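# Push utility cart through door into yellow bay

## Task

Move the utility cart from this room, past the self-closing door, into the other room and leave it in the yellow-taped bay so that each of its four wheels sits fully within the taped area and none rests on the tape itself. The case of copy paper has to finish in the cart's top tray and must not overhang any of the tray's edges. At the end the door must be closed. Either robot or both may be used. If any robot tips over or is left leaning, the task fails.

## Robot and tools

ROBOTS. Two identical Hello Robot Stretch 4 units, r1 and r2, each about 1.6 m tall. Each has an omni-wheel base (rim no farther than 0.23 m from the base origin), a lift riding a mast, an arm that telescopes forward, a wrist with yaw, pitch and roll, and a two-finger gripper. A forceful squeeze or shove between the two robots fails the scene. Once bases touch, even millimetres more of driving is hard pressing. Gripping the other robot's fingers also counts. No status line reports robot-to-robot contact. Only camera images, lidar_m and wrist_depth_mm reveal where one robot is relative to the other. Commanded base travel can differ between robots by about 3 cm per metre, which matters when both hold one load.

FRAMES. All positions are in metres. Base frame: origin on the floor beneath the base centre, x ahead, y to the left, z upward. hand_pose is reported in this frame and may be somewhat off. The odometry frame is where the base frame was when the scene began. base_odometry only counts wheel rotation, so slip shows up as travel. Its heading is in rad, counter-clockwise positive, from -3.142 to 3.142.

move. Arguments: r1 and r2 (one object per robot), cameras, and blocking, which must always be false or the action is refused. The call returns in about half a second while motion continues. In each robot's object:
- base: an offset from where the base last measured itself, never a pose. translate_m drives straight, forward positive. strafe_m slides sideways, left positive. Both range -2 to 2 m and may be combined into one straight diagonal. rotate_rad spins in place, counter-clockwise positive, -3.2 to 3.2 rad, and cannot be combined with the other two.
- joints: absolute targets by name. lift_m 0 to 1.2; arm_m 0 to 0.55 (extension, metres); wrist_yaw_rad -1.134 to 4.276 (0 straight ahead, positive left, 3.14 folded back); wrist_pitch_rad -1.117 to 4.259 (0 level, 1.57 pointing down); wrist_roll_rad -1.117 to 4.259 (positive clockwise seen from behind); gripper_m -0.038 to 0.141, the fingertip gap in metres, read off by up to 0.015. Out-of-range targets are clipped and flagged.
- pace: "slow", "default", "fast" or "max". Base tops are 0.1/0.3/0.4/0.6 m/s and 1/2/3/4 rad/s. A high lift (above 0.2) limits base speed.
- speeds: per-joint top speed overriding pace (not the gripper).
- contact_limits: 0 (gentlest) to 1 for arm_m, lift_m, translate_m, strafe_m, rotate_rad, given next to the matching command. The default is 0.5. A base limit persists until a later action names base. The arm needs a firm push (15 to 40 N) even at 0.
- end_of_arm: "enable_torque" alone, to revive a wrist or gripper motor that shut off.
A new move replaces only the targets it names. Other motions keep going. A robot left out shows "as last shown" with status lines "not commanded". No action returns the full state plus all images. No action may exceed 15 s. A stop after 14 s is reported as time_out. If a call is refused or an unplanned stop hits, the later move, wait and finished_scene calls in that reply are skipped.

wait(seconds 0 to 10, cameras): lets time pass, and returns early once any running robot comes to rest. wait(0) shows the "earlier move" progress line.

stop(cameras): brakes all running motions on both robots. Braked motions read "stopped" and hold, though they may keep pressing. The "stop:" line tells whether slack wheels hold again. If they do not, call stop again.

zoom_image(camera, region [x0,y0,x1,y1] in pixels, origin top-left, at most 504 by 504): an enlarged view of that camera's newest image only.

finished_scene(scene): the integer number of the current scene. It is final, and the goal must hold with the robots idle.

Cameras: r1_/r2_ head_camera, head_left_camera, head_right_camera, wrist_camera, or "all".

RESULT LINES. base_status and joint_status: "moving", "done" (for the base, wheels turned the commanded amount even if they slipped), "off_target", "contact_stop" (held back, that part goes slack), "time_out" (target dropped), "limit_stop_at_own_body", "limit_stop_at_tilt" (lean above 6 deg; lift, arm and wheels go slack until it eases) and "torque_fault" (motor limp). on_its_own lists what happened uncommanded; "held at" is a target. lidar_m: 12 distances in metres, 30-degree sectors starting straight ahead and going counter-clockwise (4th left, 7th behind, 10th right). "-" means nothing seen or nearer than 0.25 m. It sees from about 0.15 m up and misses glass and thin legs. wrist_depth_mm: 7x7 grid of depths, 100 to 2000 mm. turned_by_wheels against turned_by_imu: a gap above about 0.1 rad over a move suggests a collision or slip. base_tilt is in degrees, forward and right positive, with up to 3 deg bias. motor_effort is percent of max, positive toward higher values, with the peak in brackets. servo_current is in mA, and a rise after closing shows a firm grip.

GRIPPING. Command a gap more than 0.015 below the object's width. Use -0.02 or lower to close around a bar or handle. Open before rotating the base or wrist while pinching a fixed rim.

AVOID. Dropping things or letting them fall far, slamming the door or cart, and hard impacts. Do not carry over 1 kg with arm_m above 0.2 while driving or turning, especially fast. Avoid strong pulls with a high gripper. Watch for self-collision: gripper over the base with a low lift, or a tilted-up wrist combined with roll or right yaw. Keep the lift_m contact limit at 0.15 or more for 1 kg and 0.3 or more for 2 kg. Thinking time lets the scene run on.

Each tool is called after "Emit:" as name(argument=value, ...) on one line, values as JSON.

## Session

Emit:
move(blocking=false)

Scene clock: 0.00 s.
r1.base_odometry: x=+0.000 y=+0.000 heading=+0.000
r1.turned_by_wheels: +0.000
r1.turned_by_imu: +0.000
r1.base_tilt: forward=-1.6 right=+1.3
r1.lidar_m: 0.96 1.73 2.02 2.40 3.92 1.60 0.85 0.77 0.78 0.89 0.77 0.78
r1.base_status: not commanded
r1.joint_positions: lift_m=+0.124 arm_m=+0.000 wrist_yaw_rad=+3.194 wrist_pitch_rad=+0.002 wrist_roll_rad=+0.000 gripper_m=+0.056
r1.joint_status: not commanded
r1.measured_speeds: all 0
r1.motor_effort: lift_m=+19 arm_m=-4 wheel_0=-2 wheel_1=+1 wheel_2=+0
r1.servo_current: wrist_yaw_rad=59 wrist_pitch_rad=46 wrist_roll_rad=46 gripper_m=39
r1.hand_pose: x=-0.1216 y=+0.0722 z=+0.3019 quat_wxyz=(-0.026, -0.001, +0.000, +1.000) (m; r1's base frame)
r1.wrist_depth_mm: - 135 - - - - - / - 123 135 - - - - / - 121 191 - - - - / 110 136 194 - - - - / 137 - - - 1618 - - / 226 - 190 1098 188 1160 1118 / 224 163 750 798 768 768 759
r2.base_odometry: x=+0.000 y=+0.000 heading=+0.000
r2.turned_by_wheels: +0.000
r2.turned_by_imu: +0.000
r2.base_tilt: forward=-0.6 right=+0.1
r2.lidar_m: 1.29 1.32 1.58 2.33 2.36 2.78 1.41 1.41 2.77 2.39 2.42 1.48
r2.base_status: not commanded
r2.joint_positions: lift_m=+0.200 arm_m=+0.000 wrist_yaw_rad=+3.211 wrist_pitch_rad=+0.001 wrist_roll_rad=+0.000 gripper_m=+0.056
r2.joint_status: not commanded
r2.measured_speeds: all 0
r2.motor_effort: lift_m=+18 arm_m=-4 wheel_0=-1 wheel_1=+1 wheel_2=+1
r2.servo_current: wrist_yaw_rad=46 wrist_pitch_rad=39 wrist_roll_rad=52 gripper_m=52
r2.hand_pose: x=-0.1229 y=+0.0671 z=+0.3779 quat_wxyz=(-0.035, -0.001, +0.000, +0.999) (m; r2's base frame)
r2.wrist_depth_mm: - - 137 - - - - / - - 137 - - - - / - 109 138 - - - - / - 140 175 - - - - / 214 - - - - - - / 213 1281 196 1255 190 1336 1182 / 208 243 866 - - 854 878
pictures: r1_head_camera, r1_head_left_camera, r1_head_right_camera, r1_wrist_camera, r2_head_camera, r2_head_left_camera, r2_head_right_camera, r2_wrist_camera
Images, in order (width x height): r1_head_camera 420x560, r1_head_left_camera 420x672, r1_head_right_camera 420x672, r1_wrist_camera 616x392, r2_head_camera 420x560, r2_head_left_camera 420x672, r2_head_right_camera 420x672, r2_wrist_camera 616x392.

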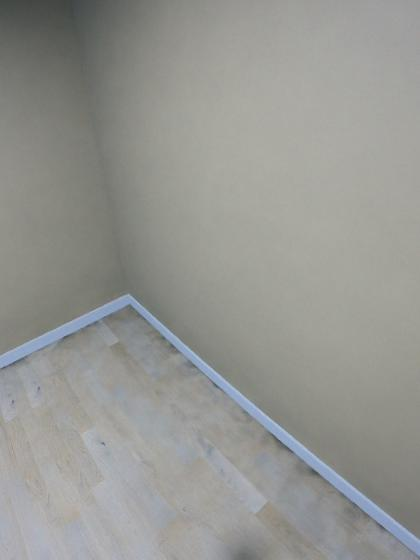

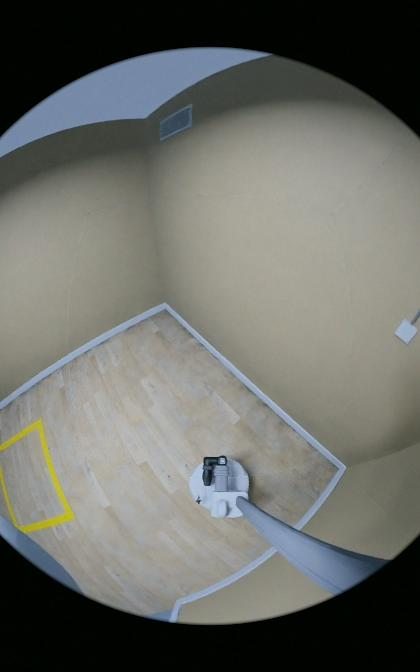

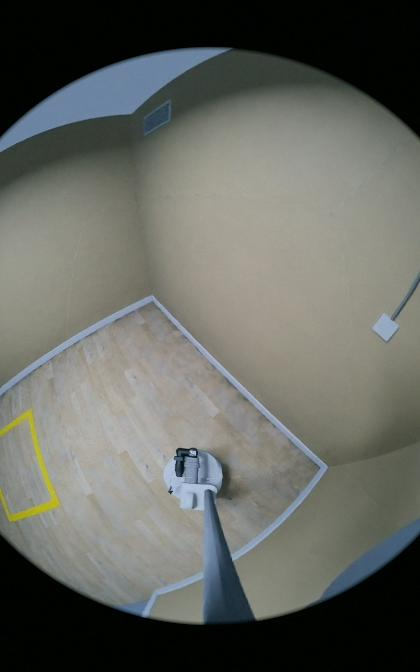

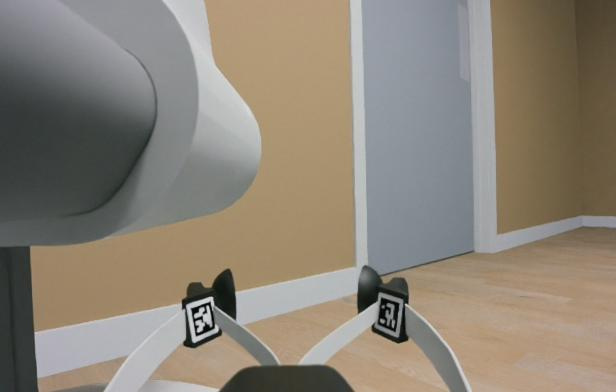

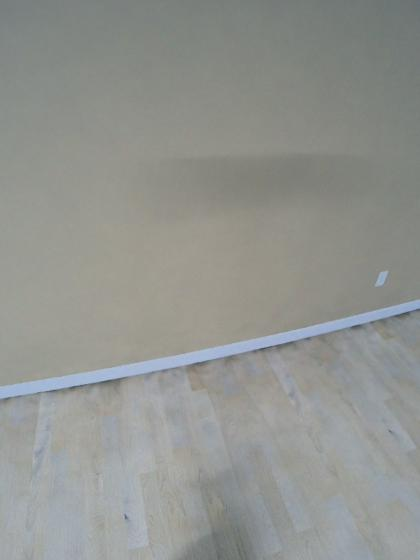

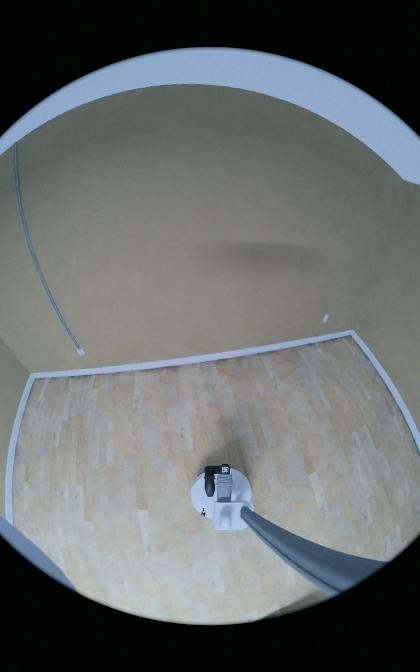

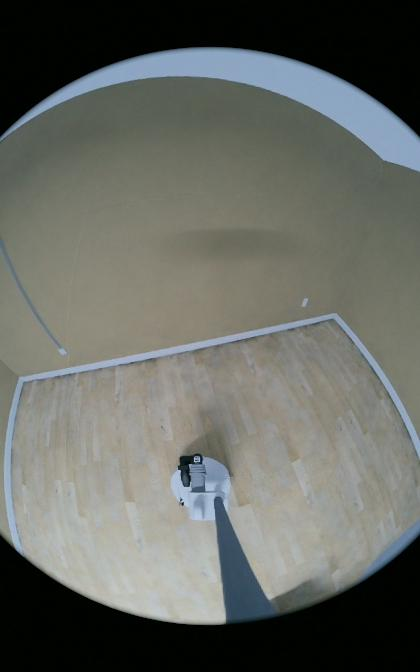

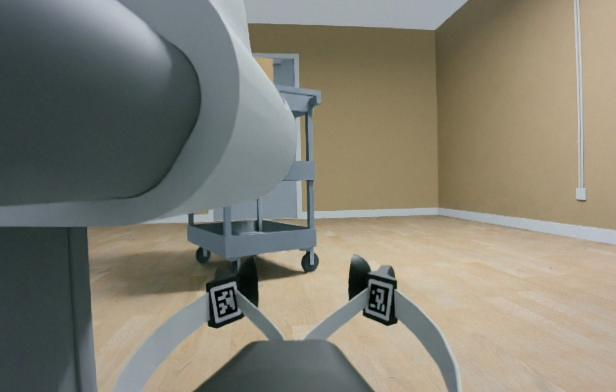

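Emit:
move(r1={"base":{"rotate_rad":1.9},"pace":"fast"}, r2={"base":{"rotate_rad":3.0},"pace":"fast"}, blocking=false)

Emit:
wait(seconds=1.5)

Emit:
wait(seconds=1, cameras=["r1_head_camera","r1_head_left_camera","r2_head_camera","r2_head_left_camera"])

Scene clock: 9.87 s.
move: r1 moving; r2 moving
r1.base_odometry: x=+0.000 y=+0.000 heading=+0.379
r1.turned_by_wheels: +0.379
r1.turned_by_imu: +0.380
r1.base_tilt: forward=-1.6 right=+1.3
r1.lidar_m: 1.35 2.02 2.22 3.48 2.07 0.95 0.78 0.74 0.86 0.79 0.72 0.87
r1.base_status: rotate_rad moving
r1.joint_positions: lift_m=+0.124 arm_m=+0.000 wrist_yaw_rad=+3.194 wrist_pitch_rad=+0.002 wrist_roll_rad=+0.000 gripper_m=+0.056
r1.joint_status: not commanded
r1.measured_speeds: translate_m=+0.001 strafe_m=-0.001 rotate_rad=+1.461 lift_m=+0.000 arm_m=+0.000 wrist_yaw_rad=+0.000 wrist_pitch_rad=+0.000 wrist_roll_rad=+0.000
r1.motor_effort: lift_m=+19(20) arm_m=-4(4) wheel_0=-9(11) wheel_1=-8(9) wheel_2=-8(9)
r1.servo_current: wrist_yaw_rad=46(59) wrist_pitch_rad=39(52) wrist_roll_rad=33(65) gripper_m=39(46)
r1.hand_pose: x=-0.1216 y=+0.0722 z=+0.3019 quat_wxyz=(-0.026, -0.001, +0.000, +1.000)
r1.wrist_depth_mm: - 135 - - - - - / - 123 135 - - 1205 - / - 121 192 - - 1229 - / 110 136 195 - - 1205 - / 137 - - - - 1205 - / 216 - 190 - 188 1118 1138 / 224 152 759 798 778 750 759
r2.base_odometry: x=+0.000 y=+0.000 heading=+0.379
r2.turned_by_wheels: +0.379
r2.turned_by_imu: +0.368
r2.base_tilt: forward=-0.7 right=+0.0
r2.lidar_m: 1.30 1.44 2.25 2.32 2.57 1.55 1.43 3.02 2.43 2.39 1.66 1.33
r2.base_status: rotate_rad moving
r2.joint_positions: lift_m=+0.200 arm_m=+0.000 wrist_yaw_rad=+3.211 wrist_pitch_rad=+0.001 wrist_roll_rad=+0.000 gripper_m=+0.056
r2.joint_status: not commanded
r2.measured_speeds: translate_m=-0.001 strafe_m=+0.001 rotate_rad=+1.462 lift_m=+0.000 arm_m=+0.000 wrist_yaw_rad=+0.000 wrist_pitch_rad=+0.000 wrist_roll_rad=+0.000
r2.motor_effort: lift_m=+18(18) arm_m=-4(4) wheel_0=-5(11) wheel_1=-11(12) wheel_2=-13(13)
r2.servo_current: wrist_yaw_rad=52(52) wrist_pitch_rad=46(46) wrist_roll_rad=52(65) gripper_m=46(52)
r2.hand_pose: x=-0.1229 y=+0.0671 z=+0.3779 quat_wxyz=(-0.035, -0.001, +0.000, +0.999)
r2.wrist_depth_mm: - - 137 - - - - / - 107 137 1708 1808 - - / - 113 138 1537 - - - / - 140 178 - - - - / 216 - - - 1708 - - / 213 1281 196 1308 190 1336 1182 / 211 243 878 - - 854 878
pictures: none

Scene clock: 11.27 s.
earlier move: r1 done; r2 moving
r1.base_odometry: x=+0.000 y=+0.000 heading=+1.900
r1.turned_by_wheels: +1.521
r1.turned_by_imu: +1.530
r1.base_tilt: forward=-1.6 right=+1.3
r1.lidar_m: 3.27 2.20 1.00 0.76 0.75 0.83 0.80 0.77 0.86 1.28 2.01 2.17
r1.base_status: done
r1.joint_positions: lift_m=+0.124 arm_m=+0.000 wrist_yaw_rad=+3.194 wrist_pitch_rad=+0.002 wrist_roll_rad=+0.000 gripper_m=+0.056
r1.joint_status: not commanded
r1.measured_speeds: all 0
r1.motor_effort: lift_m=+20(20) arm_m=-4(4) wheel_0=-1(11) wheel_1=+2(10) wheel_2=+1(10)
r1.servo_current: wrist_yaw_rad=65(65) wrist_pitch_rad=46(52) wrist_roll_rad=52(65) gripper_m=33(52)
r1.hand_pose: x=-0.1216 y=+0.0722 z=+0.3019 quat_wxyz=(-0.026, -0.001, +0.000, +1.000)
r1.wrist_depth_mm: - 135 - - - - - / - 123 135 - - - - / - 121 191 - - - - / 110 135 194 - - - - / 137 - - - - - - / 216 - 190 - 187 - - / 224 164 768 798 788 723 -
r2.base_odometry: x=+0.000 y=+0.000 heading=+2.986
r2.turned_by_wheels: +2.607
r2.turned_by_imu: +2.539
r2.base_tilt: forward=-0.6 right=+0.0
r2.lidar_m: 1.54 1.40 3.10 2.43 2.39 1.70 1.33 1.31 1.45 2.15 2.34 2.54
r2.base_status: rotate_rad moving
r2.joint_positions: lift_m=+0.200 arm_m=+0.000 wrist_yaw_rad=+3.211 wrist_pitch_rad=+0.001 wrist_roll_rad=+0.000 gripper_m=+0.056
r2.joint_status: not commanded
r2.measured_speeds: translate_m=+0.001 strafe_m=+0.001 rotate_rad=+0.331 lift_m=+0.000 arm_m=+0.000 wrist_yaw_rad=+0.000 wrist_pitch_rad=+0.000 wrist_roll_rad=+0.000
r2.motor_effort: lift_m=+18(18) arm_m=-4(4) wheel_0=-4(12) wheel_1=-1(12) wheel_2=-5(17)
r2.servo_current: wrist_yaw_rad=52(52) wrist_pitch_rad=39(46) wrist_roll_rad=46(65) gripper_m=46(52)
r2.hand_pose: x=-0.1228 y=+0.0671 z=+0.3779 quat_wxyz=(-0.035, -0.001, +0.000, +0.999)
r2.wrist_depth_mm: - - 137 - - - - / - 107 137 - - - - / - 113 138 235 - - - / - 140 164 - - - - / 216 - - - - 1708 1863 / 213 1182 193 1182 190 1336 1229 / 211 245 891 - - 854 891
wait: 1.40 of 1.5 s (r1 has come to rest)
pictures: none

Scene clock: 11.67 s.
earlier move: r2 done
r1.base_odometry: x=+0.000 y=+0.000 heading=+1.900
r1.turned_by_wheels: +0.000
r1.turned_by_imu: +0.000
r1.base_tilt: forward=-1.6 right=+1.3
r1.lidar_m: 3.22 2.22 0.99 0.76 0.75 0.82 0.78 0.75 0.86 1.27 2.01 2.16
r1.base_status: done
r1.joint_positions: lift_m=+0.124 arm_m=+0.000 wrist_yaw_rad=+3.194 wrist_pitch_rad=+0.002 wrist_roll_rad=+0.000 gripper_m=+0.056
r1.joint_status: not commanded
r1.measured_speeds: all 0
r1.motor_effort: lift_m=+19(20) arm_m=-4(4) wheel_0=-1(11) wheel_1=+2(10) wheel_2=+1(10)
r1.servo_current: wrist_yaw_rad=46(65) wrist_pitch_rad=46(52) wrist_roll_rad=39(65) gripper_m=46(52)
r1.hand_pose: x=-0.1216 y=+0.0722 z=+0.3019 quat_wxyz=(-0.026, -0.001, +0.000, +1.000)
r1.wrist_depth_mm: - 135 - - - - - / - 123 135 - - - - / - 121 190 - - - - / 110 136 195 - - - - / 137 - - - - - - / 216 - 190 - 187 - - / 224 163 750 788 778 715 -
r2.base_odometry: x=+0.000 y=+0.000 heading=+3.000
r2.turned_by_wheels: +0.014
r2.turned_by_imu: +0.013
r2.base_tilt: forward=-0.6 right=+0.1
r2.lidar_m: 1.55 1.40 3.06 2.44 2.36 1.67 1.32 1.30 1.46 2.19 2.32 2.58
r2.base_status: done
r2.joint_positions: lift_m=+0.200 arm_m=+0.000 wrist_yaw_rad=+3.211 wrist_pitch_rad=+0.001 wrist_roll_rad=+0.000 gripper_m=+0.056
r2.joint_status: not commanded
r2.measured_speeds: all 0
r2.motor_effort: lift_m=+18(18) arm_m=-4(4) wheel_0=-2(12) wheel_1=-1(12) wheel_2=-3(17)
r2.servo_current: wrist_yaw_rad=39(52) wrist_pitch_rad=46(46) wrist_roll_rad=52(65) gripper_m=46(52)
r2.hand_pose: x=-0.1228 y=+0.0671 z=+0.3779 quat_wxyz=(-0.035, -0.001, +0.000, +0.999)
r2.wrist_depth_mm: - - 137 - - - - / - 107 137 - - - - / - 113 138 234 - - - / - 140 165 - - - - / 216 - - - - - 1808 / 213 1182 192 1160 190 1308 1182 / 211 244 891 - - 854 878
wait: 0.40 of 1 s (r2 has come to rest)
Images, in order (width x height): r1_head_camera 420x560, r1_head_left_camera 420x672, r2_head_camera 420x560, r2_head_left_camera 420x672.

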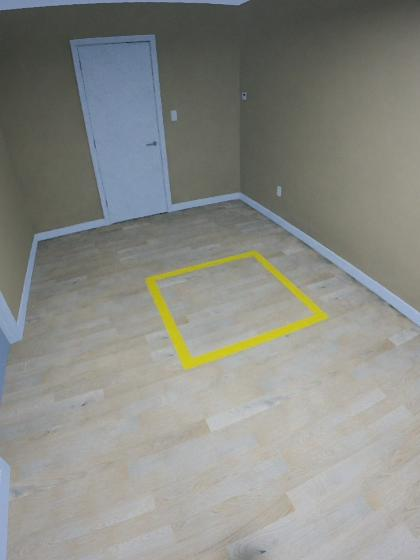

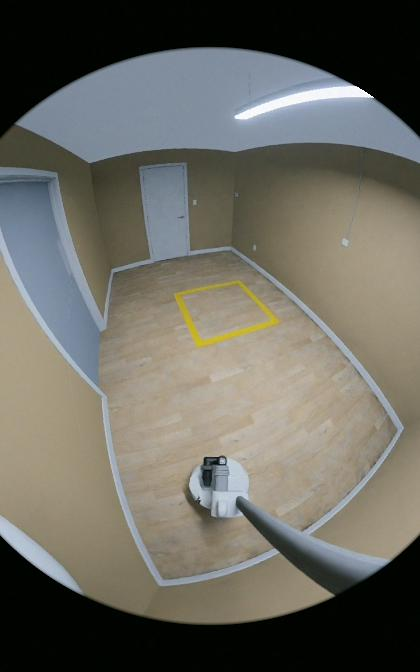

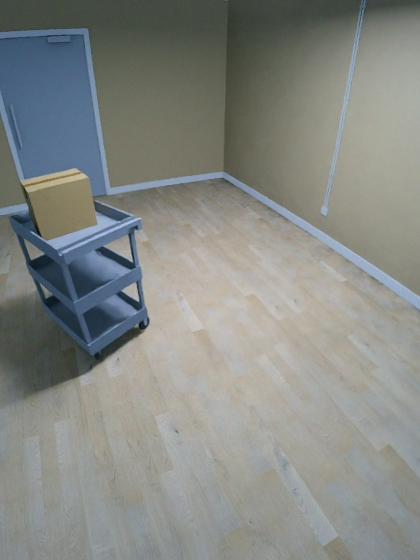

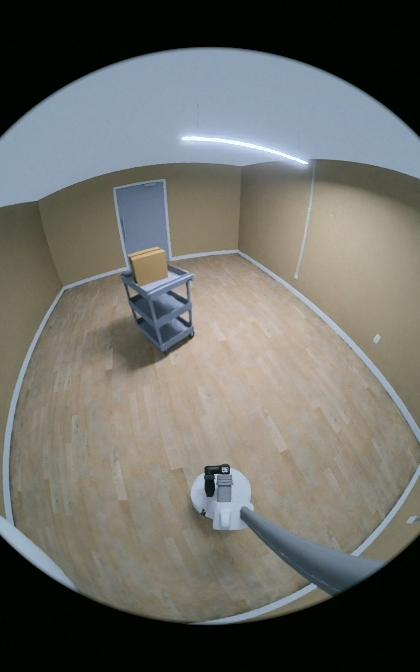

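Emit:
move(r1={"base":{"translate_m":1.62,"strafe_m":0.05},"joints":{"wrist_yaw_rad":0.4,"gripper_m":-0.01,"lift_m":0.5,"arm_m":0.1},"pace":"fast"}, r2={"base":{"rotate_rad":0.3},"joints":{"wrist_yaw_rad":0.0,"gripper_m":0.141,"lift_m":0.8}}, blocking=false)

Emit:
wait(seconds=1.5)

Emit:
move(r2={"base":{"translate_m":0.3,"strafe_m":-0.75}}, blocking=false)

Emit:
wait(seconds=3.5, cameras=["r2_head_camera","r2_head_left_camera"])

Emit:
move(r1={"base":{"rotate_rad":1.89}}, blocking=false)

Emit:
wait(seconds=2.5, cameras=["r1_head_camera","r1_head_left_camera","r2_head_camera"])

Scene clock: 47.03 s.
move: r1 moving; r2 moving
r1.base_odometry: x=-0.018 y=+0.047 heading=+1.901
r1.turned_by_wheels: +0.000
r1.turned_by_imu: +0.000
r1.base_tilt: forward=-1.6 right=+1.3
r1.lidar_m: 3.20 2.17 1.04 0.79 0.76 0.84 0.84 0.82 0.90 1.34 1.98 2.15
r1.base_status: translate_m moving; strafe_m moving
r1.joint_positions: lift_m=+0.187 arm_m=+0.071 wrist_yaw_rad=+2.554 wrist_pitch_rad=+0.002 wrist_roll_rad=+0.000 gripper_m=+0.037
r1.joint_status: lift_m moving; arm_m moving; wrist_yaw_rad moving; gripper_m moving
r1.measured_speeds: translate_m=+0.195 strafe_m=+0.007 rotate_rad=+0.003 lift_m=+0.244 arm_m=+0.197 wrist_yaw_rad=-1.824 wrist_pitch_rad=+0.000 wrist_roll_rad=+0.000
r1.motor_effort: lift_m=+27(29) arm_m=+7(7) wheel_0=+7(8) wheel_1=+7(9) wheel_2=-11(12)
r1.servo_current: wrist_yaw_rad=98(143) wrist_pitch_rad=39(46) wrist_roll_rad=39(65) gripper_m=111(111)
r1.hand_pose: x=+0.0498 y=+0.2326 z=+0.3649 quat_wxyz=(+0.289, -0.001, +0.000, +0.957)
r1.wrist_depth_mm: - - - - - - - / - - - - - - - / - - - - - - - / - - - - - - - / - - - - - - - / - - 189 - 185 - - / 904 866 866 144 152 - -
r2.base_odometry: x=+0.000 y=+0.000 heading=-3.058
r2.turned_by_wheels: +0.226
r2.turned_by_imu: +0.220
r2.base_tilt: forward=-0.7 right=+0.1
r2.lidar_m: 1.40 1.62 2.68 2.39 2.27 1.46 1.30 1.33 1.65 2.33 2.36 2.88
r2.base_status: rotate_rad moving
r2.joint_positions: lift_m=+0.238 arm_m=+0.000 wrist_yaw_rad=+2.649 wrist_pitch_rad=+0.001 wrist_roll_rad=+0.000 gripper_m=+0.075
r2.joint_status: lift_m moving; wrist_yaw_rad moving; gripper_m moving
r2.measured_speeds: translate_m=+0.003 strafe_m=+0.000 rotate_rad=+0.563 lift_m=+0.146 arm_m=+0.000 wrist_yaw_rad=-1.735 wrist_pitch_rad=+0.000 wrist_roll_rad=+0.000
r2.motor_effort: lift_m=+23(23) arm_m=-4(4) wheel_0=-7(12) wheel_1=-4(10) wheel_2=-7(11)
r2.servo_current: wrist_yaw_rad=117(117) wrist_pitch_rad=33(46) wrist_roll_rad=59(59) gripper_m=65(78)
r2.hand_pose: x=-0.0419 y=+0.2133 z=+0.4157 quat_wxyz=(+0.244, -0.001, +0.000, +0.970)
r2.wrist_depth_mm: - - - - - - - / 195 - - - - - - / 206 - - - - - - / 227 - - - - - - / - - - - - - - / - 1308 190 1366 191 1430 1255 / 1008 946 1008 - 991 904 931
pictures: none

Scene clock: 48.53 s.
earlier move: r1 moving; r2 moving
r1.base_odometry: x=-0.212 y=+0.563 heading=+1.901
r1.turned_by_wheels: +0.000
r1.turned_by_imu: +0.000
r1.base_tilt: forward=-1.6 right=+1.3
r1.lidar_m: 2.90 2.81 1.38 0.97 0.96 1.04 1.36 1.31 1.44 1.84 1.78 1.94
r1.base_status: translate_m moving; strafe_m moving
r1.joint_positions: lift_m=+0.500 arm_m=+0.100 wrist_yaw_rad=+0.403 wrist_pitch_rad=+0.002 wrist_roll_rad=+0.000 gripper_m=-0.009
r1.joint_status: lift_m moving; arm_m moving; wrist_yaw_rad moving; the others done
r1.measured_speeds: translate_m=+0.400 strafe_m=+0.011 rotate_rad=-0.001 lift_m=+0.000 arm_m=+0.000 wrist_yaw_rad=+0.000 wrist_pitch_rad=+0.000 wrist_roll_rad=+0.000
r1.motor_effort: lift_m=+24(29) arm_m=+4(7) wheel_0=+4(10) wheel_1=+6(9) wheel_2=-5(12)
r1.servo_current: wrist_yaw_rad=65(143) wrist_pitch_rad=46(52) wrist_roll_rad=59(72) gripper_m=52(130)
r1.hand_pose: x=+0.5704 y=+0.0326 z=+0.6772 quat_wxyz=(+0.980, +0.000, +0.001, +0.200)
r1.wrist_depth_mm: - - - - - - - / - - - - - - - / - - - - - - - / - - - - - - - / - - - - - - - / - - - 194 - - - / 1618 1576 180 151 152 1537 1618
r2.base_odometry: x=+0.000 y=+0.000 heading=-2.985
r2.turned_by_wheels: +0.073
r2.turned_by_imu: +0.071
r2.base_tilt: forward=-0.7 right=+0.0
r2.lidar_m: 1.39 1.96 2.54 2.38 2.08 1.42 1.30 1.35 1.73 2.34 2.37 3.07
r2.base_status: done
r2.joint_positions: lift_m=+0.651 arm_m=+0.000 wrist_yaw_rad=+0.052 wrist_pitch_rad=+0.001 wrist_roll_rad=+0.000 gripper_m=+0.141
r2.joint_status: lift_m moving; wrist_yaw_rad moving; the others done
r2.measured_speeds: translate_m=+0.000 strafe_m=+0.000 rotate_rad=+0.000 lift_m=+0.300 arm_m=+0.000 wrist_yaw_rad=-1.549 wrist_pitch_rad=+0.000 wrist_roll_rad=+0.000
r2.motor_effort: lift_m=+25(25) arm_m=-4(4) wheel_0=-4(12) wheel_1=-4(10) wheel_2=-6(11)
r2.servo_current: wrist_yaw_rad=98(130) wrist_pitch_rad=46(46) wrist_roll_rad=39(59) gripper_m=46(117)
r2.hand_pose: x=+0.4635 y=-0.0722 z=+0.8288 quat_wxyz=(+1.000, +0.000, +0.001, +0.026)
r2.wrist_depth_mm: - - - - - - - / - - - - - - - / - - - 1499 - - - / - - - 1537 - - - / - - - - - - - / - - 1366 1205 1397 - - / 1808 1756 1708 - 1808 1618 1708
wait: 1.50 s; no rest
pictures: none

Scene clock: 49.03 s.
earlier move: r1 moving; r2 moving
move: r2 moving
r1.base_odometry: x=-0.283 y=+0.750 heading=+1.901
r1.turned_by_wheels: +0.000
r1.turned_by_imu: +0.000
r1.base_tilt: forward=-1.6 right=+1.3
r1.lidar_m: 2.78 3.02 1.48 1.07 1.05 1.15 1.54 1.50 1.65 1.76 1.72 1.86
r1.base_status: translate_m moving; strafe_m moving
r1.joint_positions: lift_m=+0.500 arm_m=+0.100 wrist_yaw_rad=+0.403 wrist_pitch_rad=+0.002 wrist_roll_rad=+0.000 gripper_m=-0.009
r1.joint_status: all done
r1.measured_speeds: translate_m=+0.400 strafe_m=+0.011 rotate_rad=+0.001 lift_m=+0.000 arm_m=+0.000 wrist_yaw_rad=+0.000 wrist_pitch_rad=+0.000 wrist_roll_rad=+0.000
r1.motor_effort: lift_m=+24(24) arm_m=+4(4) wheel_0=+3(6) wheel_1=+5(7) wheel_2=-6(7)
r1.servo_current: wrist_yaw_rad=65(65) wrist_pitch_rad=33(46) wrist_roll_rad=65(65) gripper_m=46(59)
r1.hand_pose: x=+0.5704 y=+0.0326 z=+0.6772 quat_wxyz=(+0.980, +0.000, +0.001, +0.200)
r1.wrist_depth_mm: - - - - - - - / - - - - - - - / - - - - - - - / - - - - - - - / - - - - - - - / - - - 194 - - - / 1576 1618 180 181 152 1618 1618
r2.base_odometry: x=-0.016 y=+0.027 heading=-2.985
r2.turned_by_wheels: -0.001
r2.turned_by_imu: +0.000
r2.base_tilt: forward=-0.7 right=+0.0
r2.lidar_m: 1.40 1.84 2.59 2.40 2.11 1.42 1.31 1.36 1.75 2.28 2.35 3.05
r2.base_status: translate_m moving; strafe_m moving
r2.joint_positions: lift_m=+0.763 arm_m=+0.000 wrist_yaw_rad=+0.003 wrist_pitch_rad=+0.001 wrist_roll_rad=+0.000 gripper_m=+0.141
r2.joint_status: lift_m moving; wrist_yaw_rad moving
r2.measured_speeds: translate_m=+0.044 strafe_m=-0.116 rotate_rad=-0.001 lift_m=+0.154 arm_m=+0.000 wrist_yaw_rad=-0.001 wrist_pitch_rad=+0.000 wrist_roll_rad=+0.000
r2.motor_effort: lift_m=+20(24) arm_m=-4(4) wheel_0=+10(12) wheel_1=-9(10) wheel_2=-10(10)
r2.servo_current: wrist_yaw_rad=65(78) wrist_pitch_rad=39(46) wrist_roll_rad=39(52) gripper_m=52(59)
r2.hand_pose: x=+0.4596 y=-0.0866 z=+0.9407 quat_wxyz=(+1.000, +0.000, +0.001, +0.001)
r2.wrist_depth_mm: - - - - - - - / - - - - - - - / - - - - - - - / - - 1499 - - - - / - - - - - - - / - - 216 166 - - - / - - 1756 - - 1921 -
pictures: none

Scene clock: 51.90 s.
earlier move: r1 done; r2 moving
r1.base_odometry: x=-0.572 y=+1.517 heading=+1.900
r1.turned_by_wheels: +0.000
r1.turned_by_imu: +0.001
r1.base_tilt: forward=-1.6 right=+1.2
r1.lidar_m: 2.29 2.39 1.76 1.47 1.42 1.46 2.26 2.30 1.86 1.42 1.39 1.53
r1.base_status: done
r1.joint_positions: lift_m=+0.500 arm_m=+0.100 wrist_yaw_rad=+0.403 wrist_pitch_rad=+0.002 wrist_roll_rad=+0.000 gripper_m=-0.009
r1.joint_status: all done
r1.measured_speeds: all 0
r1.motor_effort: lift_m=+24(24) arm_m=+4(5) wheel_0=+1(7) wheel_1=+1(7) wheel_2=+1(7)
r1.servo_current: wrist_yaw_rad=52(78) wrist_pitch_rad=39(52) wrist_roll_rad=65(65) gripper_m=52(59)
r1.hand_pose: x=+0.5704 y=+0.0326 z=+0.6772 quat_wxyz=(+0.980, +0.000, +0.001, +0.200)
r1.wrist_depth_mm: - - - - - - - / - - - - - - - / - - - - - - - / - - - - - - - / - - - - - - - / - - - 195 - - - / 1661 1618 180 180 152 1576 1499
r2.base_odometry: x=-0.396 y=+0.666 heading=-2.985
r2.turned_by_wheels: +0.000
r2.turned_by_imu: +0.001
r2.base_tilt: forward=-0.7 right=+0.0
r2.lidar_m: 4.26 1.40 3.37 3.10 2.43 1.64 1.53 1.57 1.70 1.60 1.64 2.10
r2.base_status: translate_m moving; strafe_m moving
r2.joint_positions: lift_m=+0.800 arm_m=+0.000 wrist_yaw_rad=+0.003 wrist_pitch_rad=+0.001 wrist_roll_rad=+0.000 gripper_m=+0.141
r2.joint_status: all done
r2.measured_speeds: translate_m=+0.047 strafe_m=-0.124 rotate_rad=+0.002 lift_m=+0.000 arm_m=+0.000 wrist_yaw_rad=+0.000 wrist_pitch_rad=+0.000 wrist_roll_rad=+0.000
r2.motor_effort: lift_m=+21(25) arm_m=-4(5) wheel_0=+0(14) wheel_1=-3(11) wheel_2=-5(10)
r2.servo_current: wrist_yaw_rad=52(78) wrist_pitch_rad=46(46) wrist_roll_rad=46(59) gripper_m=46(59)
r2.hand_pose: x=+0.4596 y=-0.0866 z=+0.9777 quat_wxyz=(+1.000, +0.000, +0.001, +0.001)
r2.wrist_depth_mm: - - - - - - - / - - - - - - - / - - - - - - - / 1255 - - - - - - / 1255 - - - - - - / - 220 - - - - - / - - - - - - 1921
wait: 2.87 of 3.5 s (r1 has come to rest)
Images, in order (width x height): r2_head_camera 420x560, r2_head_left_camera 420x672.

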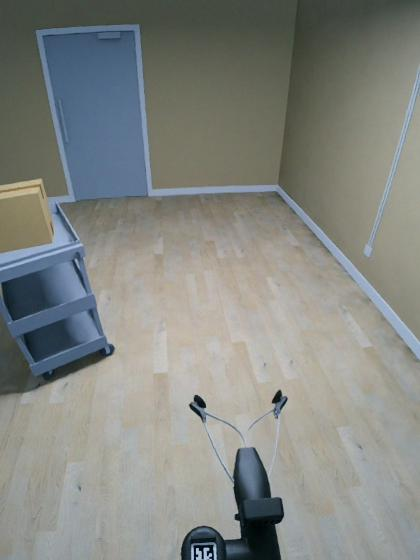

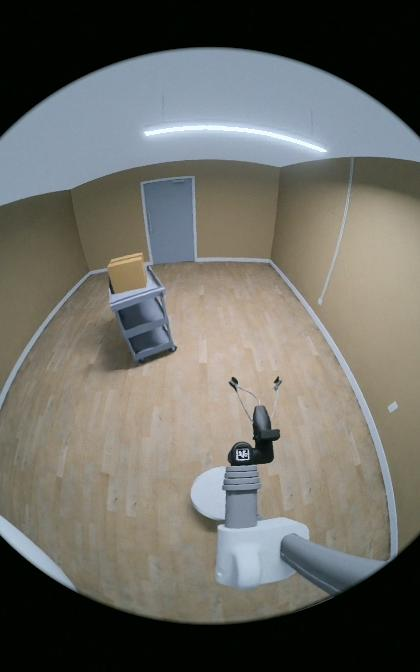

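Scene clock: 52.40 s.
earlier move: r2 moving
move: r1 moving
r1.base_odometry: x=-0.572 y=+1.517 heading=+2.153
r1.turned_by_wheels: +0.252
r1.turned_by_imu: +0.253
r1.base_tilt: forward=-1.6 right=+1.2
r1.lidar_m: 2.40 2.39 1.51 1.44 1.42 1.68 2.28 2.31 1.56 1.40 1.42 1.76
r1.base_status: rotate_rad moving
r1.joint_positions: lift_m=+0.500 arm_m=+0.100 wrist_yaw_rad=+0.402 wrist_pitch_rad=+0.002 wrist_roll_rad=+0.000 gripper_m=-0.009
r1.joint_status: not commanded
r1.measured_speeds: translate_m=+0.001 strafe_m=+0.000 rotate_rad=+0.975 lift_m=+0.000 arm_m=+0.000 wrist_yaw_rad=+0.000 wrist_pitch_rad=+0.000 wrist_roll_rad=+0.000
r1.motor_effort: lift_m=+24(24) arm_m=+4(4) wheel_0=-7(9) wheel_1=-4(8) wheel_2=-7(8)
r1.servo_current: wrist_yaw_rad=59(59) wrist_pitch_rad=46(52) wrist_roll_rad=46(65) gripper_m=52(59)
r1.hand_pose: x=+0.5704 y=+0.0324 z=+0.6772 quat_wxyz=(+0.980, +0.000, +0.001, +0.200)
r1.wrist_depth_mm: - - - - - - - / - - - - - - - / - - - - - - - / - - - - - - - / - - - - - - - / - - - 195 - - - / 1576 1618 180 180 153 1576 1618
r2.base_odometry: x=-0.413 y=+0.694 heading=-2.985
r2.turned_by_wheels: +0.000
r2.turned_by_imu: +0.000
r2.base_tilt: forward=-0.6 right=+0.1
r2.lidar_m: 4.26 1.39 3.40 3.15 2.45 1.65 1.53 1.55 1.67 1.56 1.60 2.05
r2.base_status: translate_m moving; strafe_m moving
r2.joint_positions: lift_m=+0.800 arm_m=+0.000 wrist_yaw_rad=+0.003 wrist_pitch_rad=+0.001 wrist_roll_rad=+0.000 gripper_m=+0.141
r2.joint_status: not commanded
r2.measured_speeds: translate_m=+0.003 strafe_m=-0.006 rotate_rad=+0.000 lift_m=+0.000 arm_m=+0.000 wrist_yaw_rad=+0.000 wrist_pitch_rad=+0.000 wrist_roll_rad=+0.000
r2.motor_effort: lift_m=+21(21) arm_m=-4(4) wheel_0=+0(5) wheel_1=-4(5) wheel_2=-5(6)
r2.servo_current: wrist_yaw_rad=46(52) wrist_pitch_rad=33(46) wrist_roll_rad=52(52) gripper_m=52(52)
r2.hand_pose: x=+0.4596 y=-0.0866 z=+0.9777 quat_wxyz=(+1.000, +0.000, +0.001, +0.001)
r2.wrist_depth_mm: - - - - - - - / - - - - - - - / - - - - - - - / 1255 - - - - - - / 1229 - - - - - - / - 1160 - - - - - / - - - - - - 1921
pictures: none

Scene clock: 52.70 s.
earlier move: r1 moving; r2 done
r1.base_odometry: x=-0.572 y=+1.517 heading=+2.545
r1.turned_by_wheels: +0.393
r1.turned_by_imu: +0.394
r1.base_tilt: forward=-1.6 right=+1.2
r1.lidar_m: 2.43 1.61 1.42 1.44 1.55 2.29 2.24 1.71 1.40 1.41 1.59 2.41
r1.base_status: rotate_rad moving
r1.joint_positions: lift_m=+0.500 arm_m=+0.100 wrist_yaw_rad=+0.402 wrist_pitch_rad=+0.002 wrist_roll_rad=+0.000 gripper_m=-0.009
r1.joint_status: not commanded
r1.measured_speeds: translate_m=+0.001 strafe_m=-0.001 rotate_rad=+1.576 lift_m=+0.000 arm_m=+0.000 wrist_yaw_rad=+0.000 wrist_pitch_rad=+0.000 wrist_roll_rad=+0.000
r1.motor_effort: lift_m=+23(24) arm_m=+4(4) wheel_0=-9(9) wheel_1=-7(9) wheel_2=-8(9)
r1.servo_current: wrist_yaw_rad=46(59) wrist_pitch_rad=46(52) wrist_roll_rad=59(65) gripper_m=46(59)
r1.hand_pose: x=+0.5704 y=+0.0324 z=+0.6772 quat_wxyz=(+0.980, +0.000, +0.001, +0.200)
r1.wrist_depth_mm: - - - - - - - / - - - - - - - / - - - - - - - / - - - - - - - / - - - - - - - / - - 185 195 - 1921 - / - 138 181 181 153 1618 1576
r2.base_odometry: x=-0.413 y=+0.694 heading=-2.985
r2.turned_by_wheels: +0.000
r2.turned_by_imu: +0.000
r2.base_tilt: forward=-0.6 right=+0.1
r2.lidar_m: 4.26 1.40 3.41 3.17 2.44 1.66 1.54 1.58 1.67 1.56 1.61 2.05
r2.base_status: done
r2.joint_positions: lift_m=+0.800 arm_m=+0.000 wrist_yaw_rad=+0.003 wrist_pitch_rad=+0.001 wrist_roll_rad=+0.000 gripper_m=+0.141
r2.joint_status: not commanded
r2.measured_speeds: all 0
r2.motor_effort: lift_m=+21(21) arm_m=-4(4) wheel_0=+1(5) wheel_1=-4(5) wheel_2=-5(6)
r2.servo_current: wrist_yaw_rad=39(65) wrist_pitch_rad=39(46) wrist_roll_rad=52(59) gripper_m=52(59)
r2.hand_pose: x=+0.4596 y=-0.0866 z=+0.9777 quat_wxyz=(+1.000, +0.000, +0.001, +0.001)
r2.wrist_depth_mm: - - - - - - - / - - - - - - - / - - - - - - - / 1255 - - - - - - / 1255 - - - - - - / - 1138 - - - - - / - - - - - - 1921
wait: 0.30 of 2.5 s (r2 has come to rest)
Images, in order (width x height): r1_head_camera 420x560, r1_head_left_camera 420x672, r2_head_camera 420x560.

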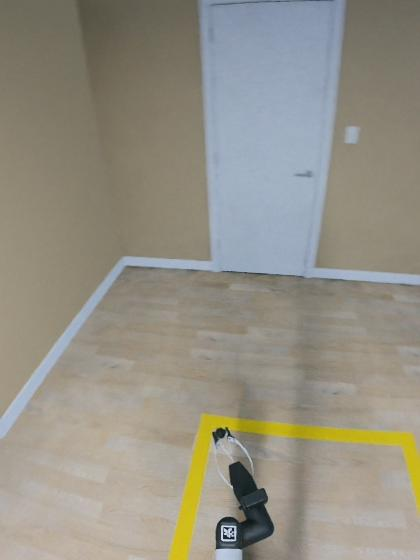

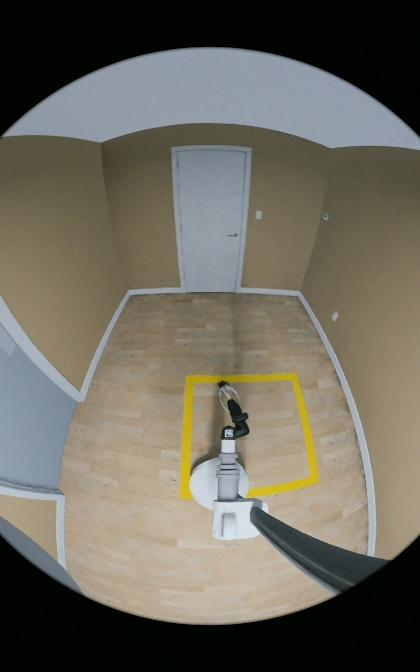

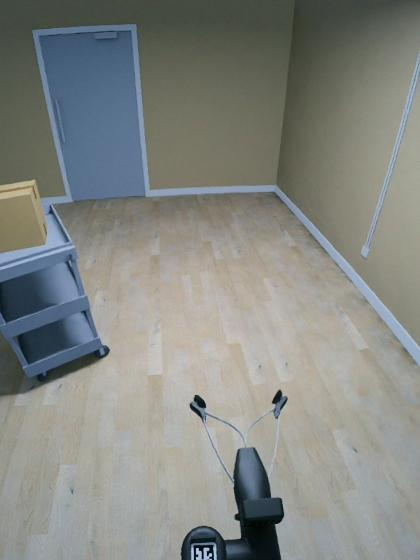

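Emit:
move(r2={"base":{"translate_m":1.9},"pace":"fast"}, blocking=false)

Emit:
wait(seconds=1, cameras=["r1_head_camera","r1_head_left_camera"])

Scene clock: 58.23 s.
earlier move: r1 done
move: r2 moving
r1.base_odometry: x=-0.572 y=+1.517 heading=-2.493
r1.turned_by_wheels: +1.245
r1.turned_by_imu: +1.252
r1.base_tilt: forward=-1.6 right=+1.3
r1.lidar_m: 1.45 1.43 1.76 2.27 2.28 1.53 1.40 1.43 1.85 2.42 2.21 1.48
r1.base_status: done
r1.joint_positions: lift_m=+0.500 arm_m=+0.100 wrist_yaw_rad=+0.402 wrist_pitch_rad=+0.002 wrist_roll_rad=+0.000 gripper_m=-0.009
r1.joint_status: not commanded
r1.measured_speeds: all 0
r1.motor_effort: lift_m=+23(23) arm_m=+3(4) wheel_0=-3(3) wheel_1=-1(1) wheel_2=+0(0)
r1.servo_current: wrist_yaw_rad=59(65) wrist_pitch_rad=46(46) wrist_roll_rad=52(72) gripper_m=52(52)
r1.hand_pose: x=+0.5705 y=+0.0324 z=+0.6773 quat_wxyz=(+0.980, +0.000, +0.001, +0.200)
r1.wrist_depth_mm: - - 1138 - - - - / - - 1160 - - - - / - - 1160 - - - - / - - 1160 - - - - / - - 1160 - - - - / - - 186 195 - - - / - 131 163 151 142 - -
r2.base_odometry: x=-0.457 y=+0.687 heading=-2.985
r2.turned_by_wheels: +0.000
r2.turned_by_imu: +0.001
r2.base_tilt: forward=-0.7 right=+0.0
r2.lidar_m: 4.23 1.35 3.44 3.15 2.51 1.72 1.59 1.61 1.68 1.56 1.60 2.04
r2.base_status: translate_m moving
r2.joint_positions: lift_m=+0.800 arm_m=+0.000 wrist_yaw_rad=+0.003 wrist_pitch_rad=+0.001 wrist_roll_rad=+0.000 gripper_m=+0.141
r2.joint_status: not commanded
r2.measured_speeds: translate_m=+0.169 strafe_m=+0.000 rotate_rad=+0.000 lift_m=+0.000 arm_m=+0.000 wrist_yaw_rad=+0.000 wrist_pitch_rad=+0.000 wrist_roll_rad=+0.000
r2.motor_effort: lift_m=+21(21) arm_m=-4(4) wheel_0=+6(10) wheel_1=+8(9) wheel_2=-13(14)
r2.servo_current: wrist_yaw_rad=46(52) wrist_pitch_rad=39(46) wrist_roll_rad=59(59) gripper_m=52(52)
r2.hand_pose: x=+0.4596 y=-0.0866 z=+0.9777 quat_wxyz=(+1.000, +0.000, +0.001, +0.001)
r2.wrist_depth_mm: - - - - - - - / - - - - - - - / - - - - - - - / 1182 - - - - - - / 1205 - - - - - - / - 219 - - - - - / - - - - - - 1863
pictures: none

Scene clock: 59.23 s.
earlier move: r2 moving
r1.base_odometry: x=-0.572 y=+1.517 heading=-2.493
r1.turned_by_wheels: +0.000
r1.turned_by_imu: +0.000
r1.base_tilt: forward=-1.6 right=+1.2
r1.lidar_m: 1.44 1.41 1.79 2.27 2.30 1.53 1.39 1.41 1.84 2.41 2.22 1.49
r1.base_status: done
r1.joint_positions: lift_m=+0.500 arm_m=+0.100 wrist_yaw_rad=+0.402 wrist_pitch_rad=+0.002 wrist_roll_rad=+0.000 gripper_m=-0.009
r1.joint_status: not commanded
r1.measured_speeds: all 0
r1.motor_effort: lift_m=+23(23) arm_m=+3(4) wheel_0=-3(4) wheel_1=-1(1) wheel_2=+0(0)
r1.servo_current: wrist_yaw_rad=33(65) wrist_pitch_rad=33(52) wrist_roll_rad=59(72) gripper_m=52(52)
r1.hand_pose: x=+0.5705 y=+0.0324 z=+0.6773 quat_wxyz=(+0.980, +0.000, +0.001, +0.200)
r1.wrist_depth_mm: - - 1160 - - - - / - - 1160 - - - - / - - 1160 - - - - / - - 1160 - - - - / - - 1182 - - - - / - - 186 194 - - - / - 131 162 150 142 - -
r2.base_odometry: x=-0.781 y=+0.636 heading=-2.985
r2.turned_by_wheels: +0.000
r2.turned_by_imu: +0.000
r2.base_tilt: forward=-0.7 right=+0.0
r2.lidar_m: 3.89 1.07 1.15 3.18 3.01 2.06 1.90 1.97 1.66 1.53 1.56 2.02
r2.base_status: translate_m moving
r2.joint_positions: lift_m=+0.800 arm_m=+0.000 wrist_yaw_rad=+0.003 wrist_pitch_rad=+0.001 wrist_roll_rad=+0.000 gripper_m=+0.141
r2.joint_status: not commanded
r2.measured_speeds: translate_m=+0.400 strafe_m=-0.001 rotate_rad=-0.001 lift_m=+0.000 arm_m=+0.000 wrist_yaw_rad=+0.000 wrist_pitch_rad=+0.000 wrist_roll_rad=+0.000
r2.motor_effort: lift_m=+21(21) arm_m=-4(4) wheel_0=+6(12) wheel_1=+8(10) wheel_2=-8(16)
r2.servo_current: wrist_yaw_rad=52(52) wrist_pitch_rad=46(46) wrist_roll_rad=39(59) gripper_m=46(59)
r2.hand_pose: x=+0.4596 y=-0.0866 z=+0.9777 quat_wxyz=(+1.000, +0.000, +0.001, +0.001)
r2.wrist_depth_mm: - - - - - - - / - - - - - - - / - - - - - - - / - - - - - - - / - - - - - - - / - - - - - - - / 1921 - - - - - 1808
wait: 1.00 s; no rest
Images, in order (width x height): r1_head_camera 420x560, r1_head_left_camera 420x672.

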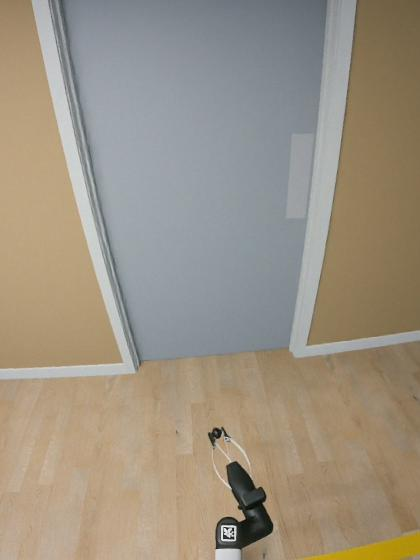

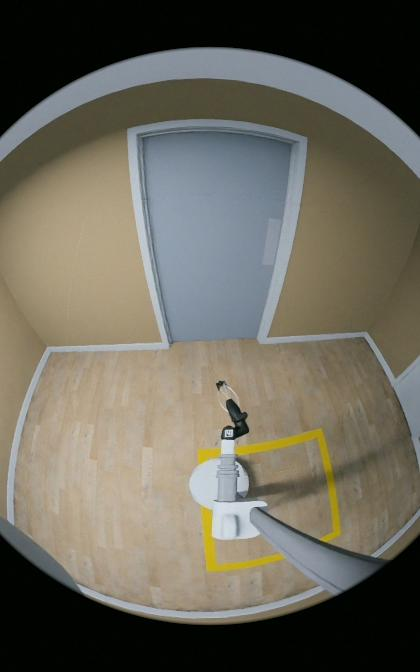

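Emit:
move(r1={"base":{"rotate_rad":0.06},"joints":{"wrist_yaw_rad":0.2}}, blocking=false)

Emit:
wait(seconds=0.6)

Emit:
move(r1={"base":{"translate_m":0.5,"strafe_m":-0.13}}, blocking=false)

Emit:
wait(seconds=3, cameras=["r1_head_camera","r2_head_camera","r2_head_left_camera"])

Scene clock: 70.67 s.
earlier move: r2 done
move: r1 moving
r1.base_odometry: x=-0.572 y=+1.517 heading=-2.434
r1.turned_by_wheels: +0.060
r1.turned_by_imu: +0.059
r1.base_tilt: forward=-1.6 right=+1.3
r1.lidar_m: 1.44 1.42 1.86 2.27 2.11 1.50 1.39 1.45 1.96 2.41 2.07 1.49
r1.base_status: rotate_rad moving
r1.joint_positions: lift_m=+0.500 arm_m=+0.100 wrist_yaw_rad=+0.203 wrist_pitch_rad=+0.002 wrist_roll_rad=+0.000 gripper_m=-0.009
r1.joint_status: wrist_yaw_rad moving
r1.measured_speeds: translate_m=+0.000 strafe_m=+0.000 rotate_rad=+0.000 lift_m=+0.000 arm_m=+0.000 wrist_yaw_rad=-0.002 wrist_pitch_rad=+0.000 wrist_roll_rad=+0.000
r1.motor_effort: lift_m=+23(23) arm_m=+4(4) wheel_0=-3(8) wheel_1=-2(6) wheel_2=-1(6)
r1.servo_current: wrist_yaw_rad=39(85) wrist_pitch_rad=33(46) wrist_roll_rad=52(59) gripper_m=52(52)
r1.hand_pose: x=+0.5710 y=-0.0276 z=+0.6773 quat_wxyz=(+0.995, +0.000, +0.001, +0.101)
r1.wrist_depth_mm: - 1078 1138 - - 1042 991 / - 1078 1160 - - 1042 991 / - 1078 1182 - - - - / - 1098 1182 - - - - / - 1138 1182 - - - - / - 1118 183 194 - - - / - 138 163 135 142 - 991
r2.base_odometry: x=-2.290 y=+0.398 heading=-2.985
r2.turned_by_wheels: +0.000
r2.turned_by_imu: +0.003
r2.base_tilt: forward=-0.7 right=+0.1
r2.lidar_m: 2.38 2.42 3.10 0.80 0.75 0.79 3.45 2.22 1.51 1.39 1.42 1.84
r2.base_status: done
r2.joint_positions: lift_m=+0.800 arm_m=+0.000 wrist_yaw_rad=+0.003 wrist_pitch_rad=+0.001 wrist_roll_rad=+0.000 gripper_m=+0.141
r2.joint_status: not commanded
r2.measured_speeds: all 0
r2.motor_effort: lift_m=+21(21) arm_m=-4(4) wheel_0=+2(3) wheel_1=+3(3) wheel_2=-1(2)
r2.servo_current: wrist_yaw_rad=39(59) wrist_pitch_rad=39(46) wrist_roll_rad=52(59) gripper_m=52(52)
r2.hand_pose: x=+0.4596 y=-0.0866 z=+0.9777 quat_wxyz=(+1.000, +0.000, +0.001, +0.001)
r2.wrist_depth_mm: - - - - - - - / - - - - - - - / - - - - - - - / - - - - - - - / - - - - - - - / - - - - - - - / - - - - - - -
pictures: none

Scene clock: 70.90 s.
earlier move: r1 done
r1.base_odometry: x=-0.572 y=+1.517 heading=-2.434
r1.turned_by_wheels: +0.000
r1.turned_by_imu: +0.000
r1.base_tilt: forward=-1.6 right=+1.3
r1.lidar_m: 1.45 1.43 1.88 2.25 2.13 1.50 1.39 1.45 1.94 2.44 2.03 1.48
r1.base_status: done
r1.joint_positions: lift_m=+0.500 arm_m=+0.100 wrist_yaw_rad=+0.203 wrist_pitch_rad=+0.002 wrist_roll_rad=+0.000 gripper_m=-0.009
r1.joint_status: all done
r1.measured_speeds: all 0
r1.motor_effort: lift_m=+23(23) arm_m=+4(4) wheel_0=-3(8) wheel_1=-2(6) wheel_2=-2(6)
r1.servo_current: wrist_yaw_rad=39(85) wrist_pitch_rad=39(52) wrist_roll_rad=46(59) gripper_m=52(52)
r1.hand_pose: x=+0.5710 y=-0.0276 z=+0.6773 quat_wxyz=(+0.995, +0.000, +0.001, +0.101)
r1.wrist_depth_mm: - 1060 1138 - - 1078 960 / - 1118 1138 - - 1060 976 / - 1118 1160 - - - 991 / - 1098 1160 - - - 991 / - 1098 1160 - - - 1008 / - 1098 187 195 - - 991 / - 138 163 135 142 - 976
r2.base_odometry: x=-2.290 y=+0.398 heading=-2.985
r2.turned_by_wheels: +0.000
r2.turned_by_imu: +0.000
r2.base_tilt: forward=-0.7 right=+0.1
r2.lidar_m: 2.38 2.44 3.12 0.79 0.75 0.79 3.44 2.21 1.47 1.38 1.41 1.84
r2.base_status: done
r2.joint_positions: lift_m=+0.800 arm_m=+0.000 wrist_yaw_rad=+0.003 wrist_pitch_rad=+0.001 wrist_roll_rad=+0.000 gripper_m=+0.141
r2.joint_status: not commanded
r2.measured_speeds: all 0
r2.motor_effort: lift_m=+21(21) arm_m=-4(4) wheel_0=+2(3) wheel_1=+3(3) wheel_2=-2(2)
r2.servo_current: wrist_yaw_rad=39(59) wrist_pitch_rad=46(46) wrist_roll_rad=52(59) gripper_m=52(59)
r2.hand_pose: x=+0.4596 y=-0.0866 z=+0.9777 quat_wxyz=(+1.000, +0.000, +0.001, +0.001)
r2.wrist_depth_mm: - - - - - - - / - - - - - - - / - - - - - - - / - - - - - - - / - - - - - - - / - - - - - - - / - - - - - - -
wait: 0.23 of 0.6 s (r1 has come to rest)
pictures: none

Scene clock: 71.40 s.
move: r1 moving
r1.base_odometry: x=-0.601 y=+1.502 heading=-2.433
r1.turned_by_wheels: +0.000
r1.turned_by_imu: +0.000
r1.base_tilt: forward=-1.6 right=+1.3
r1.lidar_m: 1.40 1.38 1.83 2.27 2.16 1.51 1.43 1.47 2.02 2.42 2.01 1.43
r1.base_status: translate_m moving; strafe_m moving
r1.joint_positions: lift_m=+0.500 arm_m=+0.100 wrist_yaw_rad=+0.203 wrist_pitch_rad=+0.002 wrist_roll_rad=+0.000 gripper_m=-0.009
r1.joint_status: not commanded
r1.measured_speeds: translate_m=+0.121 strafe_m=-0.033 rotate_rad=-0.001 lift_m=+0.000 arm_m=+0.000 wrist_yaw_rad=+0.000 wrist_pitch_rad=+0.000 wrist_roll_rad=+0.000
r1.motor_effort: lift_m=+23(23) arm_m=+4(4) wheel_0=+6(11) wheel_1=+3(4) wheel_2=-9(9)
r1.servo_current: wrist_yaw_rad=65(65) wrist_pitch_rad=46(52) wrist_roll_rad=78(78) gripper_m=46(52)
r1.hand_pose: x=+0.5710 y=-0.0276 z=+0.6773 quat_wxyz=(+0.995, +0.000, +0.001, +0.101)
r1.wrist_depth_mm: - 1060 - - - 1025 960 / - 1078 - - - 1042 946 / - 1060 - - - - 976 / - 1098 - - - - 991 / - 1078 - - - - 976 / - 1078 188 195 - - 976 / - 138 163 135 142 - 976
r2: as last shown
pictures: none

Scene clock: 74.07 s.
earlier move: r1 done
r1.base_odometry: x=-1.036 y=+1.290 heading=-2.433
r1.turned_by_wheels: +0.000
r1.turned_by_imu: +0.000
r1.base_tilt: forward=-1.6 right=+1.3
r1.lidar_m: 0.94 0.98 1.20 2.40 2.48 2.00 1.86 1.97 2.42 2.28 1.31 0.96
r1.base_status: done
r1.joint_positions: lift_m=+0.500 arm_m=+0.100 wrist_yaw_rad=+0.202 wrist_pitch_rad=+0.002 wrist_roll_rad=+0.000 gripper_m=-0.009
r1.joint_status: not commanded
r1.measured_speeds: all 0
r1.motor_effort: lift_m=+23(23) arm_m=+4(4) wheel_0=+1(11) wheel_1=+2(6) wheel_2=+1(10)
r1.servo_current: wrist_yaw_rad=46(65) wrist_pitch_rad=46(52) wrist_roll_rad=46(78) gripper_m=46(59)
r1.hand_pose: x=+0.5710 y=-0.0276 z=+0.6773 quat_wxyz=(+0.995, +0.000, +0.001, +0.101)
r1.wrist_depth_mm: - - - - - 591 580 / - - - - - - - / - - - - - - 580 / - - - - - - 585 / - - - - - - 591 / - - 184 194 - - 591 / - - 163 135 142 - -
r2.base_odometry: x=-2.290 y=+0.398 heading=-2.985
r2.turned_by_wheels: +0.000
r2.turned_by_imu: +0.000
r2.base_tilt: forward=-0.7 right=+0.1
r2.lidar_m: 2.38 2.41 3.13 0.80 0.75 0.81 3.44 2.21 1.52 1.38 1.41 1.87
r2.base_status: not commanded
r2.joint_positions: lift_m=+0.800 arm_m=+0.000 wrist_yaw_rad=+0.003 wrist_pitch_rad=+0.001 wrist_roll_rad=+0.000 gripper_m=+0.141
r2.joint_status: not commanded
r2.measured_speeds: all 0
r2.motor_effort: lift_m=+21(21) arm_m=-4(5) wheel_0=+3(3) wheel_1=+2(3) wheel_2=-2(2)
r2.servo_current: wrist_yaw_rad=46(65) wrist_pitch_rad=39(46) wrist_roll_rad=52(65) gripper_m=52(59)
r2.hand_pose: x=+0.4596 y=-0.0866 z=+0.9777 quat_wxyz=(+1.000, +0.000, +0.001, +0.001)
r2.wrist_depth_mm: - - - - - - - / - - - - - - - / - - - - - - - / - - - - - - - / - - - - - - - / - - - - - - - / - - - - - - -
wait: 2.67 of 3 s (r1 has come to rest)
Images, in order (width x height): r1_head_camera 420x560, r2_head_camera 420x560, r2_head_left_camera 420x672.

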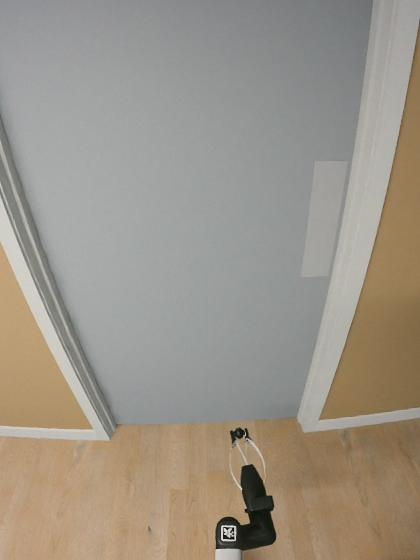

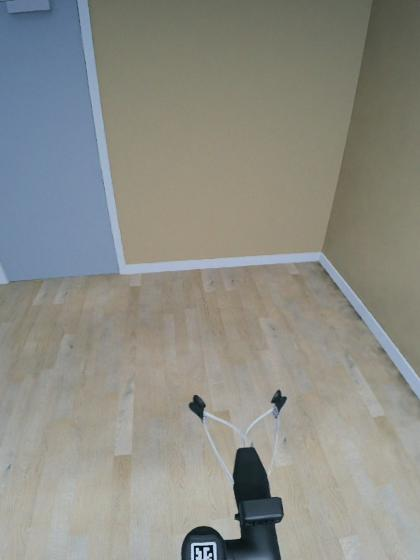

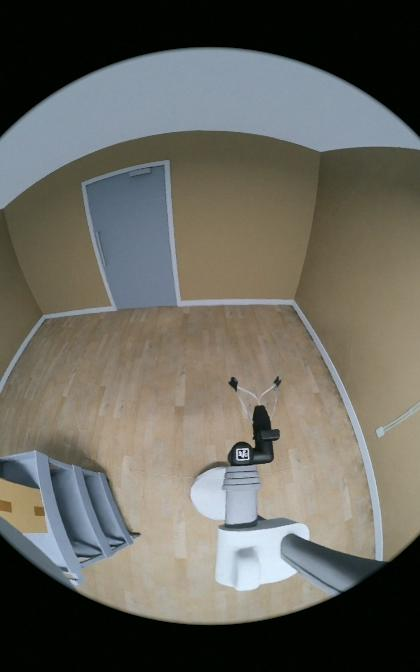

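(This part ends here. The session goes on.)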